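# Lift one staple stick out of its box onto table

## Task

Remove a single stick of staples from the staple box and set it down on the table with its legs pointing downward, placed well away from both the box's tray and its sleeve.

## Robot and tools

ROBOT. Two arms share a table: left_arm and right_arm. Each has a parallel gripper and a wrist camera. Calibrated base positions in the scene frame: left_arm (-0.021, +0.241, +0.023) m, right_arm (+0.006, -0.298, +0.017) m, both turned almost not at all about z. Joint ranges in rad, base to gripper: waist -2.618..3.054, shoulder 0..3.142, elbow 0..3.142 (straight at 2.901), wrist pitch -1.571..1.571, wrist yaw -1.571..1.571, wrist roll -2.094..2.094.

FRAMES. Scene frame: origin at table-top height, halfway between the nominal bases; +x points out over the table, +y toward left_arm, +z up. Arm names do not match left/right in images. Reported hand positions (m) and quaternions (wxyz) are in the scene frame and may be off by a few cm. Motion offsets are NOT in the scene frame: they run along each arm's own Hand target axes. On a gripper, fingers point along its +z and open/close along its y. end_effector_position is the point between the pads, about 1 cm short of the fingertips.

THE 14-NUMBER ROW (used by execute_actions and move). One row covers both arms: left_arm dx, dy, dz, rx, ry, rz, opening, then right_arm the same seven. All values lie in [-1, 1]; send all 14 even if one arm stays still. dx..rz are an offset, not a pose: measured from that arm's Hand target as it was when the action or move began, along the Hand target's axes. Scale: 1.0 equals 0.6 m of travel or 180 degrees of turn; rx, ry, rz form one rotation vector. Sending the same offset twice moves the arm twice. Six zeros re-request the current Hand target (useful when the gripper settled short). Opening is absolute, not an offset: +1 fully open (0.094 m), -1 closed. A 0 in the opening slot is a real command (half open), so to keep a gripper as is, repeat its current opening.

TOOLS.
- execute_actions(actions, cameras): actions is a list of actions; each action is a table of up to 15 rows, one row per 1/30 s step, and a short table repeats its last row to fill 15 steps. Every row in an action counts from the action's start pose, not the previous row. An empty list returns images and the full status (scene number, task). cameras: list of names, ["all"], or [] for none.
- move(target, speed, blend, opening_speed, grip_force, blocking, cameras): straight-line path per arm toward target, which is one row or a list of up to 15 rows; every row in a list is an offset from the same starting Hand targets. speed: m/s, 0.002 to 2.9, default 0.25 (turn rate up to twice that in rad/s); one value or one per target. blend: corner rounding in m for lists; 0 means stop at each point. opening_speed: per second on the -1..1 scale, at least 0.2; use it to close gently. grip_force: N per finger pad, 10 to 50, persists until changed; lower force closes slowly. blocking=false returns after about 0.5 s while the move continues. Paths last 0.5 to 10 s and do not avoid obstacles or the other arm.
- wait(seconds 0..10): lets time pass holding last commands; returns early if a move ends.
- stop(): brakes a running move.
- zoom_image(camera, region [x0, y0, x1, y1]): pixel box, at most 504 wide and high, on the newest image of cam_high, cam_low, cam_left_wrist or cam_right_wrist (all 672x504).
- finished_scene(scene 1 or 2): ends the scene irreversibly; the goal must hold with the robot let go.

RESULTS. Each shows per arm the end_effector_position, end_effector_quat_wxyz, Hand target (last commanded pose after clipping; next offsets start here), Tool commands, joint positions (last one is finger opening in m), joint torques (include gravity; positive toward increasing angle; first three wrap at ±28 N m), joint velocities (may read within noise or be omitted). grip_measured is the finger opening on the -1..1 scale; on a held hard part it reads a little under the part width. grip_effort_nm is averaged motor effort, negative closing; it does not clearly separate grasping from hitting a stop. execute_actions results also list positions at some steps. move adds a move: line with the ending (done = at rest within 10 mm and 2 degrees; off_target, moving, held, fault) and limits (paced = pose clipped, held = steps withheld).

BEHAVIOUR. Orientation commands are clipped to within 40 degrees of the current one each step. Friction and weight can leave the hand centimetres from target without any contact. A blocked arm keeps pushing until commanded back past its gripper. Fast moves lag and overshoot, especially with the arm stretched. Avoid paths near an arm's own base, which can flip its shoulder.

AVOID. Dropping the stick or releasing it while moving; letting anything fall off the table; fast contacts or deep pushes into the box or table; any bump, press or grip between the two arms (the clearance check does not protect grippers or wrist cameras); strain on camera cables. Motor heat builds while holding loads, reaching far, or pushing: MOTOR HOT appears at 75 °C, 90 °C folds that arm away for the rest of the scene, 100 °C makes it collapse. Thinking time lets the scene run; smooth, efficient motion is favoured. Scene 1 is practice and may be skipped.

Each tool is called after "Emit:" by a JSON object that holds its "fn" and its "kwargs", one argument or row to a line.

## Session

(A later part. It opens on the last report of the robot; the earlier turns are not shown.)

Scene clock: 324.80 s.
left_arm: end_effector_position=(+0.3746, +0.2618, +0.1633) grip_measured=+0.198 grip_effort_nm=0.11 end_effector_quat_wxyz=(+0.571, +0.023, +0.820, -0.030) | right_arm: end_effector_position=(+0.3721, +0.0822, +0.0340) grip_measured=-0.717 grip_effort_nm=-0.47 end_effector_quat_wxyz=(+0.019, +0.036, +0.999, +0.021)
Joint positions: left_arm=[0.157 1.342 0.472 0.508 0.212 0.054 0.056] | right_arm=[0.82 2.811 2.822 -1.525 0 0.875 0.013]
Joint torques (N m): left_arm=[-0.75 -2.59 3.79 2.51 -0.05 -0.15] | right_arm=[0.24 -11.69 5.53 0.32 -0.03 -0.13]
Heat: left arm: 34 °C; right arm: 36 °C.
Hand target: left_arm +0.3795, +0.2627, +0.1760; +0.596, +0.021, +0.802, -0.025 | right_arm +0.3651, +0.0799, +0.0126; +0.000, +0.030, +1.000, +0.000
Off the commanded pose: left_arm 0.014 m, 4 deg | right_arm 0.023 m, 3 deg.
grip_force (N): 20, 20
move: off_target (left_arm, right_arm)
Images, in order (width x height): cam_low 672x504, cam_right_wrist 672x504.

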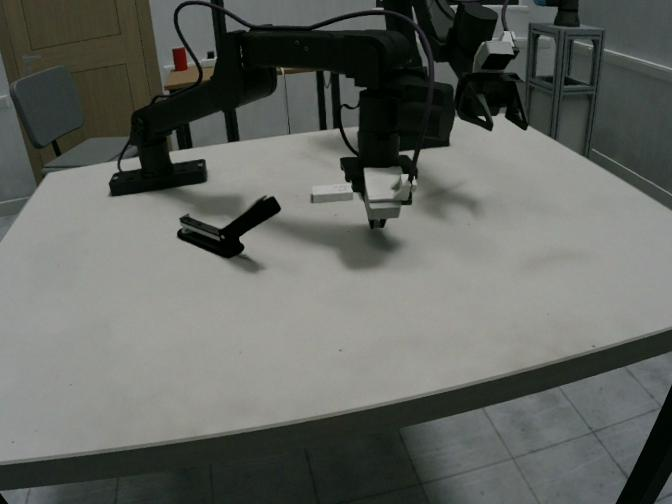

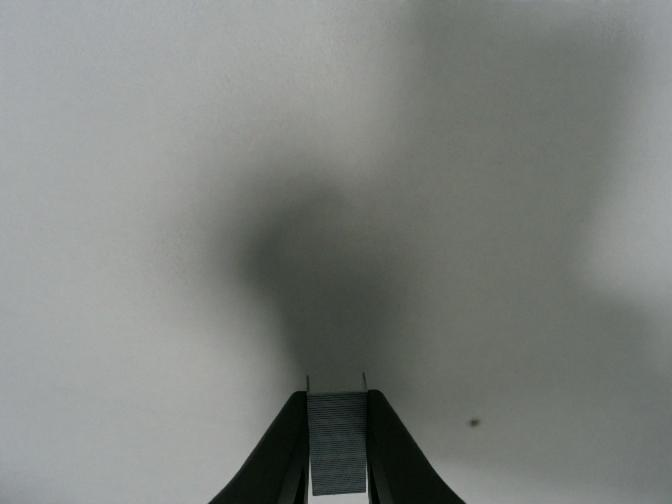

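Emit:
{"fn": "move", "kwargs": {
  "target": [0,0,0,0,0,0,0.2,0,0,0.01,0,0,0,-0.77],
  "speed": 0.03
}}

Emit:
{"fn": "move", "kwargs": {
  "target": [0,0,0,0,0,0,0.2,0,0,0.006,0,0,0,-0.77],
  "cameras": ["cam_low","cam_right_wrist"],
  "speed": 0.03
}}

Emit:
{"fn": "zoom_image", "kwargs": {
  "camera": "cam_low",
  "region": [340, 170, 430, 237]
}}

Scene clock: 328.37 s.
left_arm: end_effector_position=(+0.3746, +0.2618, +0.1633) grip_measured=+0.198 grip_effort_nm=0.11 end_effector_quat_wxyz=(+0.571, +0.023, +0.820, -0.030) | right_arm: end_effector_position=(+0.3707, +0.0807, +0.0282) grip_measured=-0.717 grip_effort_nm=-0.47 end_effector_quat_wxyz=(+0.014, +0.036, +0.999, +0.016)
Joint positions: left_arm=[0.157 1.342 0.472 0.508 0.212 0.054 0.056] | right_arm=[0.82 2.811 2.799 -1.516 0 0.875 0.013]
Joint torques (N m): left_arm=[-0.75 -2.65 3.85 2.51 -0.1 -0.13] | right_arm=[0.25 -12.08 4.63 0.45 -0.03 -0.13]
Heat: left arm: 34 °C; right arm: 35 °C.
Hand target: left_arm +0.3795, +0.2627, +0.1760; +0.596, +0.021, +0.802, -0.025 | right_arm +0.3651, +0.0799, +0.0066; +0.000, +0.030, +1.000, +0.000
Off the commanded pose: left_arm 0.014 m, 4 deg | right_arm 0.022 m, 3 deg.
grip_force (N): 20, 20
move: off_target (left_arm, right_arm)

Scene clock: 329.43 s.
left_arm: end_effector_position=(+0.3746, +0.2618, +0.1633) grip_measured=+0.198 grip_effort_nm=0.11 end_effector_quat_wxyz=(+0.571, +0.023, +0.820, -0.030) | right_arm: end_effector_position=(+0.3705, +0.0805, +0.0206) grip_measured=-0.717 grip_effort_nm=-0.47 end_effector_quat_wxyz=(+0.012, +0.036, +0.999, +0.013)
Joint positions: left_arm=[0.157 1.342 0.472 0.508 0.212 0.054 0.056] | right_arm=[0.82 2.811 2.769 -1.493 0 0.875 0.013]
Joint torques (N m): left_arm=[-0.81 -2.66 3.9 2.53 -0.08 -0.12] | right_arm=[0.25 -12.78 4.67 0.41 -0.03 -0.13]
Heat: left arm: 34 °C; right arm: 35 °C.
Hand target: left_arm +0.3795, +0.2627, +0.1760; +0.596, +0.021, +0.802, -0.025 | right_arm +0.3651, +0.0799, +0.0030; +0.000, +0.030, +1.000, +0.000
Off the commanded pose: left_arm 0.014 m, 4 deg | right_arm 0.018 m, 2 deg.
grip_force (N): 20, 20
move: off_target (left_arm, right_arm)
Images, in order (width x height): cam_low 672x504, cam_right_wrist 672x504.

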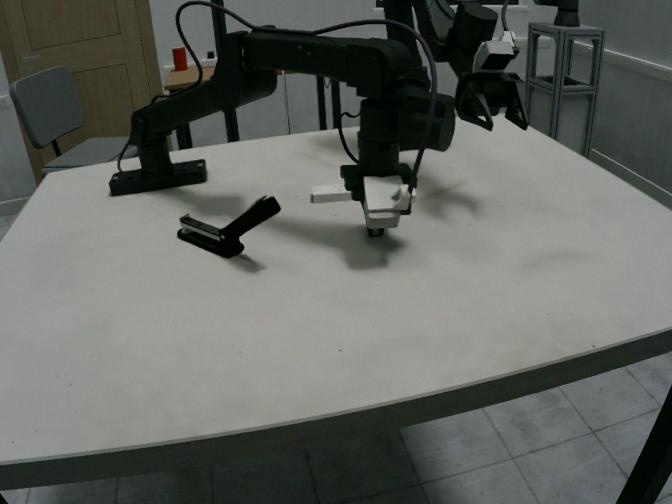

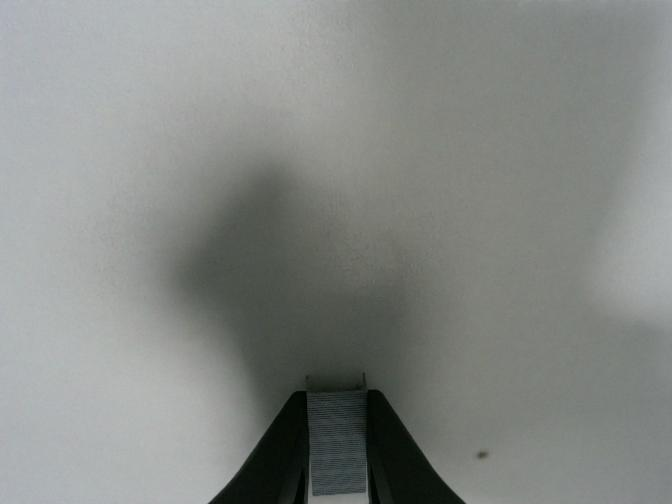

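Scaled by 5.600 from the camera's 672x504 image, which has a finer 960x720 frame.

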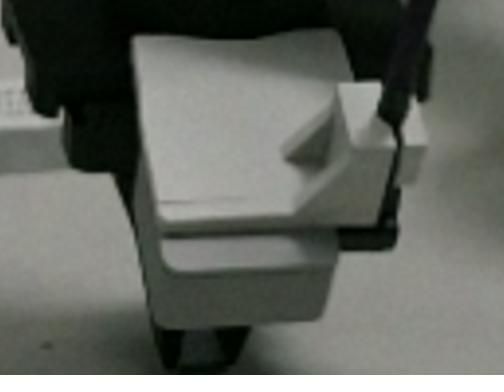

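Emit:
{"fn": "zoom_image", "kwargs": {
  "camera": "cam_right_wrist",
  "region": [260, 340, 412, 454]
}}

Emit:
{"fn": "move", "kwargs": {
  "target": [0,0,0,0,0,0,0.2,0,0,0.004,0,0,0,-0.77],
  "cameras": ["cam_low","cam_right_wrist"],
  "speed": 0.02
}}

Emit:
{"fn": "zoom_image", "kwargs": {
  "camera": "cam_right_wrist",
  "region": [260, 340, 412, 454]
}}

Emit:
{"fn": "zoom_image", "kwargs": {
  "camera": "cam_low",
  "region": [340, 200, 410, 252]
}}

Scaled by 3.316 from the camera's 672x504 image, which has a finer 960x720 frame.

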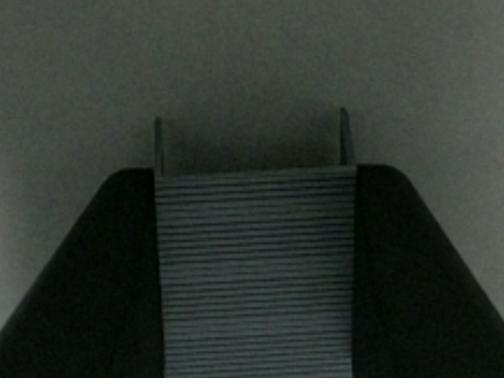

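Scene clock: 332.63 s.
left_arm: end_effector_position=(+0.3746, +0.2618, +0.1633) grip_measured=+0.198 grip_effort_nm=0.10 end_effector_quat_wxyz=(+0.571, +0.023, +0.820, -0.030) | right_arm: end_effector_position=(+0.3706, +0.0806, +0.0198) grip_measured=-0.717 grip_effort_nm=-0.47 end_effector_quat_wxyz=(+0.012, +0.036, +0.999, +0.013)
Joint positions: left_arm=[0.157 1.342 0.472 0.508 0.212 0.054 0.056] | right_arm=[0.82 2.811 2.765 -1.49 0 0.875 0.013]
Joint torques (N m): left_arm=[-0.66 -2.59 3.89 2.47 -0.06 -0.15] | right_arm=[0.25 -12.96 3.86 0.5 -0.03 -0.13]
Heat: left arm: 34 °C; right arm: 36 °C.
Hand target: left_arm +0.3795, +0.2627, +0.1760; +0.596, +0.021, +0.802, -0.025 | right_arm +0.3651, +0.0799, +0.0006; +0.000, +0.030, +1.000, +0.000
Off the commanded pose: left_arm 0.014 m, 4 deg | right_arm 0.020 m, 2 deg.
grip_force (N): 20, 20
move: off_target (left_arm, right_arm)
Images, in order (width x height): cam_low 672x504, cam_right_wrist 672x504.

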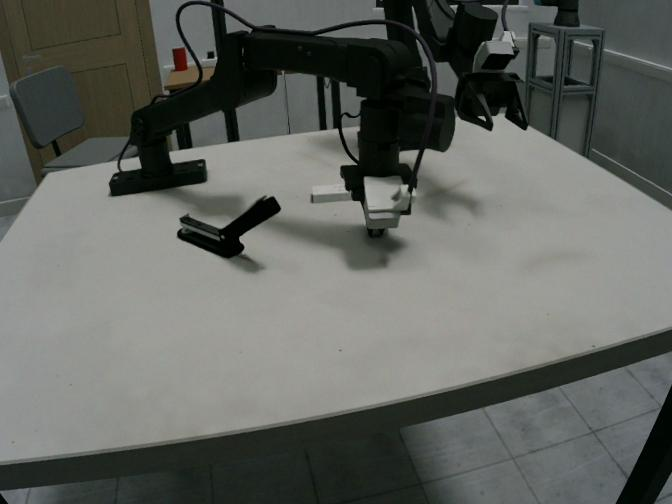

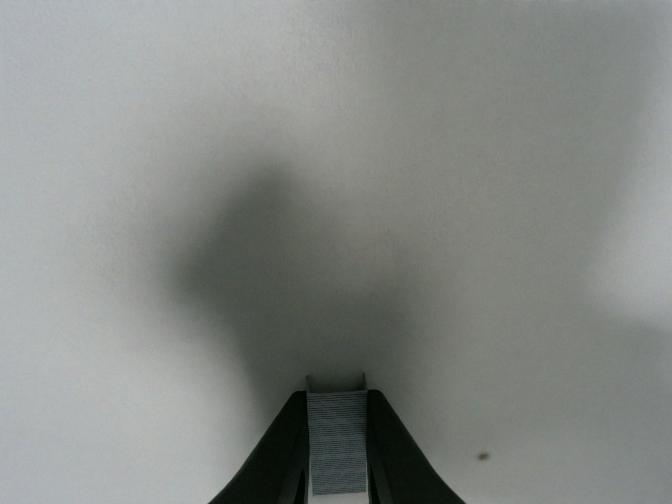

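Scaled by 3.316 from the camera's 672x504 image, which has a finer 960x720 frame.

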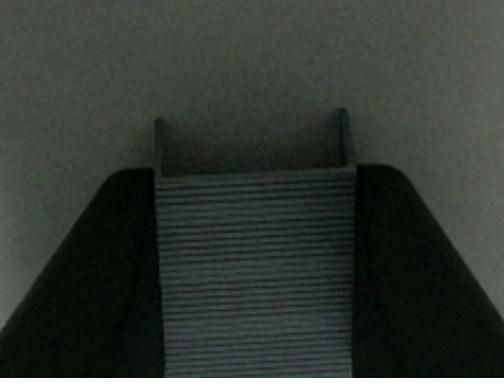

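Scaled by 7.200 from the camera's 672x504 image, which has a finer 960x720 frame.

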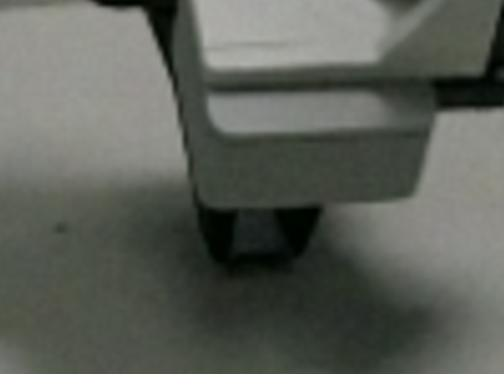

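Emit:
{"fn": "move", "kwargs": {
  "target": [
    [0,0,0,0,0,0,0.2,0,0,0.005,0,0,0,-0.77]
  ],
  "cameras": ["cam_right_wrist"],
  "speed": 0.02
}}

Emit:
{"fn": "zoom_image", "kwargs": {
  "camera": "cam_right_wrist",
  "region": [260, 340, 412, 454]
}}

Scene clock: 335.30 s.
left_arm: end_effector_position=(+0.3746, +0.2618, +0.1633) grip_measured=+0.198 grip_effort_nm=0.11 end_effector_quat_wxyz=(+0.571, +0.023, +0.820, -0.030) | right_arm: end_effector_position=(+0.3704, +0.0805, +0.0187) grip_measured=-0.717 grip_effort_nm=-0.47 end_effector_quat_wxyz=(+0.011, +0.036, +0.999, +0.013)
Joint positions: left_arm=[0.157 1.342 0.472 0.508 0.212 0.054 0.056] | right_arm=[0.82 2.811 2.761 -1.487 0 0.875 0.013]
Joint torques (N m): left_arm=[-0.73 -2.67 3.85 2.53 -0.1 -0.13] | right_arm=[0.24 -13.16 2.97 0.6 -0.03 -0.13]
Heat: left arm: 34 °C; right arm: 36 °C.
Hand target: left_arm +0.3795, +0.2627, +0.1760; +0.596, +0.021, +0.802, -0.025 | right_arm +0.3651, +0.0799, -0.0024; +0.000, +0.030, +1.000, +0.000
Off the commanded pose: left_arm 0.014 m, 4 deg | right_arm 0.022 m, 2 deg.
grip_force (N): 20, 20
move: off_target (left_arm, right_arm)
Images, in order (width x height): cam_right_wrist 672x504.

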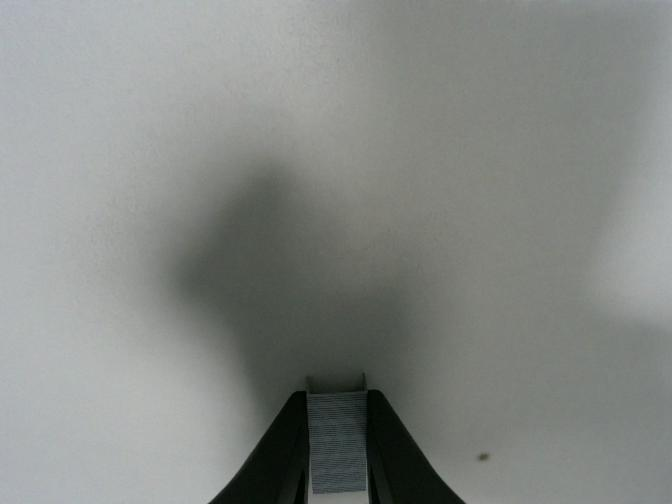

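Scaled by 3.316 from the camera's 672x504 image, which has a finer 960x720 frame.

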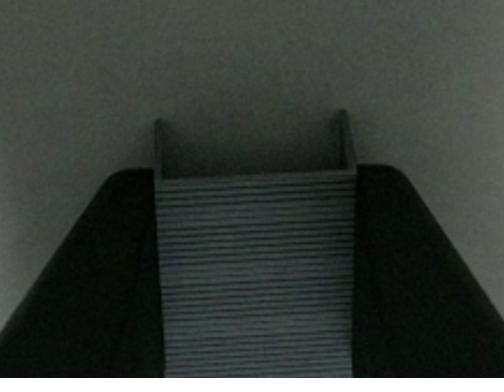

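Emit:
{"fn": "move", "kwargs": {
  "target": [
    [0,0,0,0,0,0,0.2,0,0,-0.018,0,0,0,-0.77],
    [0,0,0,0,0,0,0.2,0,0,-0.018,0,0,0,-0.6]
  ],
  "cameras": ["cam_right_wrist"],
  "speed": 0.03,
  "opening_speed": 0.3
}}

Emit:
{"fn": "move", "kwargs": {
  "target": [0,0,0,0,0,0,0.2,0,0,-0.15,0,0,0,-0.6],
  "cameras": ["all"],
  "speed": 0.08
}}

Emit:
{"fn": "zoom_image", "kwargs": {
  "camera": "cam_right_wrist",
  "region": [260, 200, 412, 400]
}}

Emit:
{"fn": "zoom_image", "kwargs": {
  "camera": "cam_low",
  "region": [300, 170, 420, 260]
}}

Scene clock: 341.63 s.
left_arm: end_effector_position=(+0.3746, +0.2618, +0.1633) grip_measured=+0.198 grip_effort_nm=0.10 end_effector_quat_wxyz=(+0.571, +0.023, +0.820, -0.030) | right_arm: end_effector_position=(+0.3706, +0.0807, +0.0194) grip_measured=-0.602 grip_effort_nm=0.13 end_effector_quat_wxyz=(+0.012, +0.036, +0.999, +0.013)
Joint positions: left_arm=[0.157 1.342 0.472 0.508 0.212 0.054 0.056] | right_arm=[0.82 2.811 2.764 -1.488 0 0.875 0.019]
Joint torques (N m): left_arm=[-0.81 -2.67 3.93 2.47 -0.06 -0.11] | right_arm=[0.24 -12.7 7.01 0.2 -0.03 -0.13]
Heat: left arm: 34 °C; right arm: 38 °C.
Hand target: left_arm +0.3795, +0.2627, +0.1760; +0.596, +0.021, +0.802, -0.025 | right_arm +0.3651, +0.0799, +0.0084; +0.000, +0.030, +1.000, +0.000
Off the commanded pose: left_arm 0.014 m, 4 deg | right_arm 0.012 m, 2 deg.
grip_force (N): 20, 20
move: off_target (left_arm, right_arm); target 2's new opening was sent with right_arm's hand 0.012 m and 2 deg from that target
Images, in order (width x height): cam_right_wrist 672x504.

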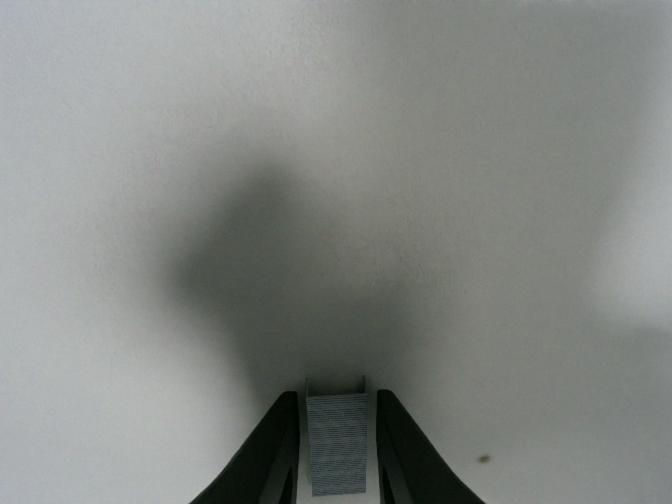

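Scene clock: 343.57 s.
left_arm: end_effector_position=(+0.3746, +0.2618, +0.1633) grip_measured=+0.198 grip_effort_nm=0.10 end_effector_quat_wxyz=(+0.571, +0.023, +0.820, -0.030) | right_arm: end_effector_position=(+0.3764, +0.0867, +0.0725) grip_measured=-0.602 grip_effort_nm=0.13 end_effector_quat_wxyz=(+0.044, +0.036, +0.997, +0.049)
Joint positions: left_arm=[0.157 1.342 0.472 0.508 0.212 0.054 0.056] | right_arm=[0.82 2.736 2.822 -1.525 0 0.875 0.019]
Joint torques (N m): left_arm=[-0.7 -2.69 3.84 2.52 -0.08 -0.14] | right_arm=[0.24 -20.18 4.64 0.1 -0.03 -0.13]
Heat: left arm: 35 °C; right arm: 38 °C.
Hand target: left_arm +0.3795, +0.2627, +0.1760; +0.596, +0.021, +0.802, -0.025 | right_arm +0.3651, +0.0799, +0.0984; +0.000, +0.030, +1.000, +0.000
Off the commanded pose: left_arm 0.014 m, 4 deg | right_arm 0.029 m, 8 deg.
joint sent to its limit (right arm) — joint 4 (wrist pitch), lower limit. The joint targets are off in position and orientation.
grip_force (N): 20, 20
move: off_target (left_arm, right_arm)

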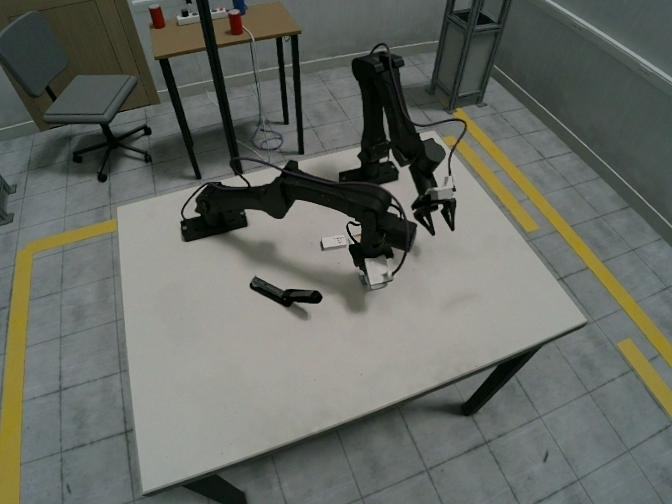

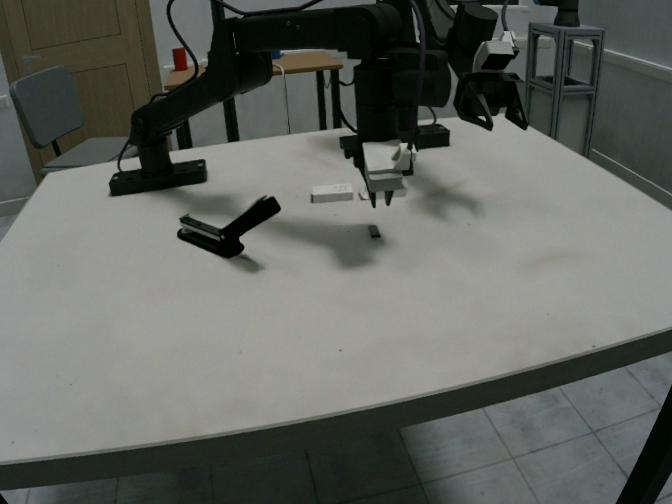

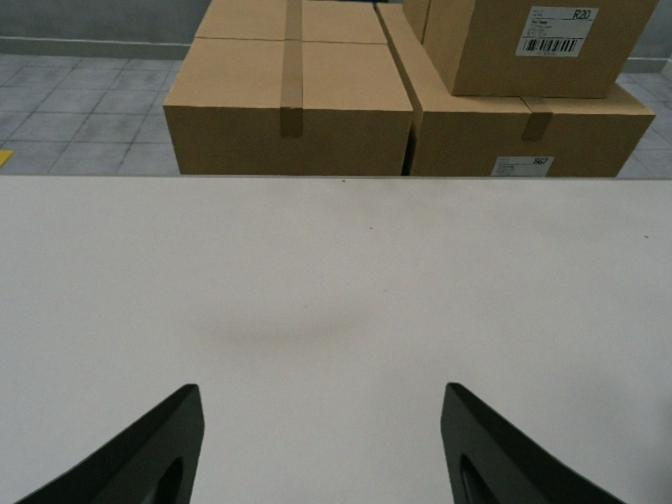

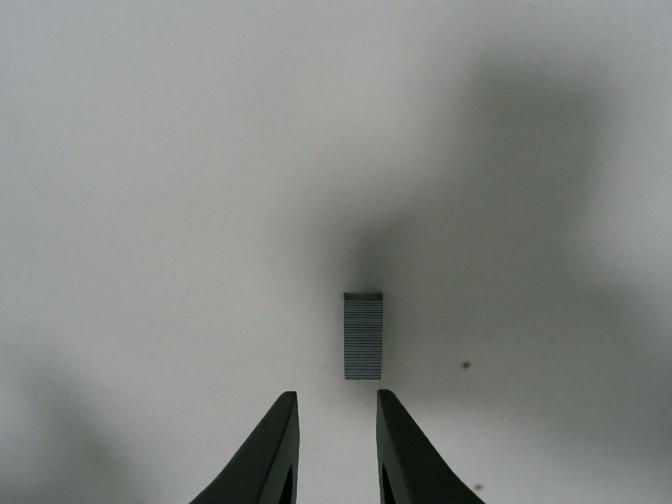

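Scaled by 2.520 from the camera's 672x504 image, which has a finer 960x720 frame.

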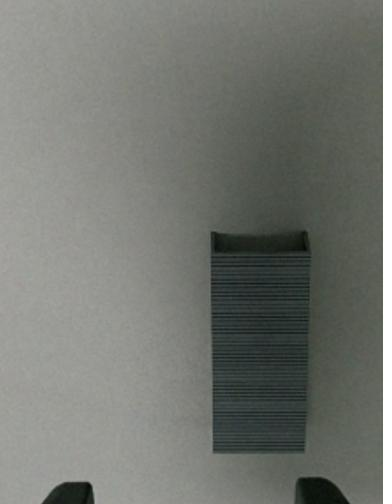

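Scaled by 4.200 from the camera's 672x504 image, which has a finer 960x720 frame.

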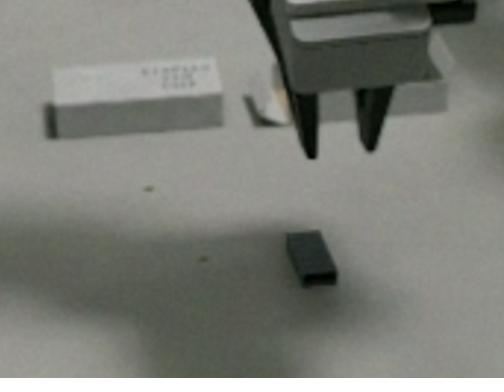

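Emit:
{"fn": "finished_scene", "kwargs": {
  "scene": 1
}}

The scene is finished: the task was done.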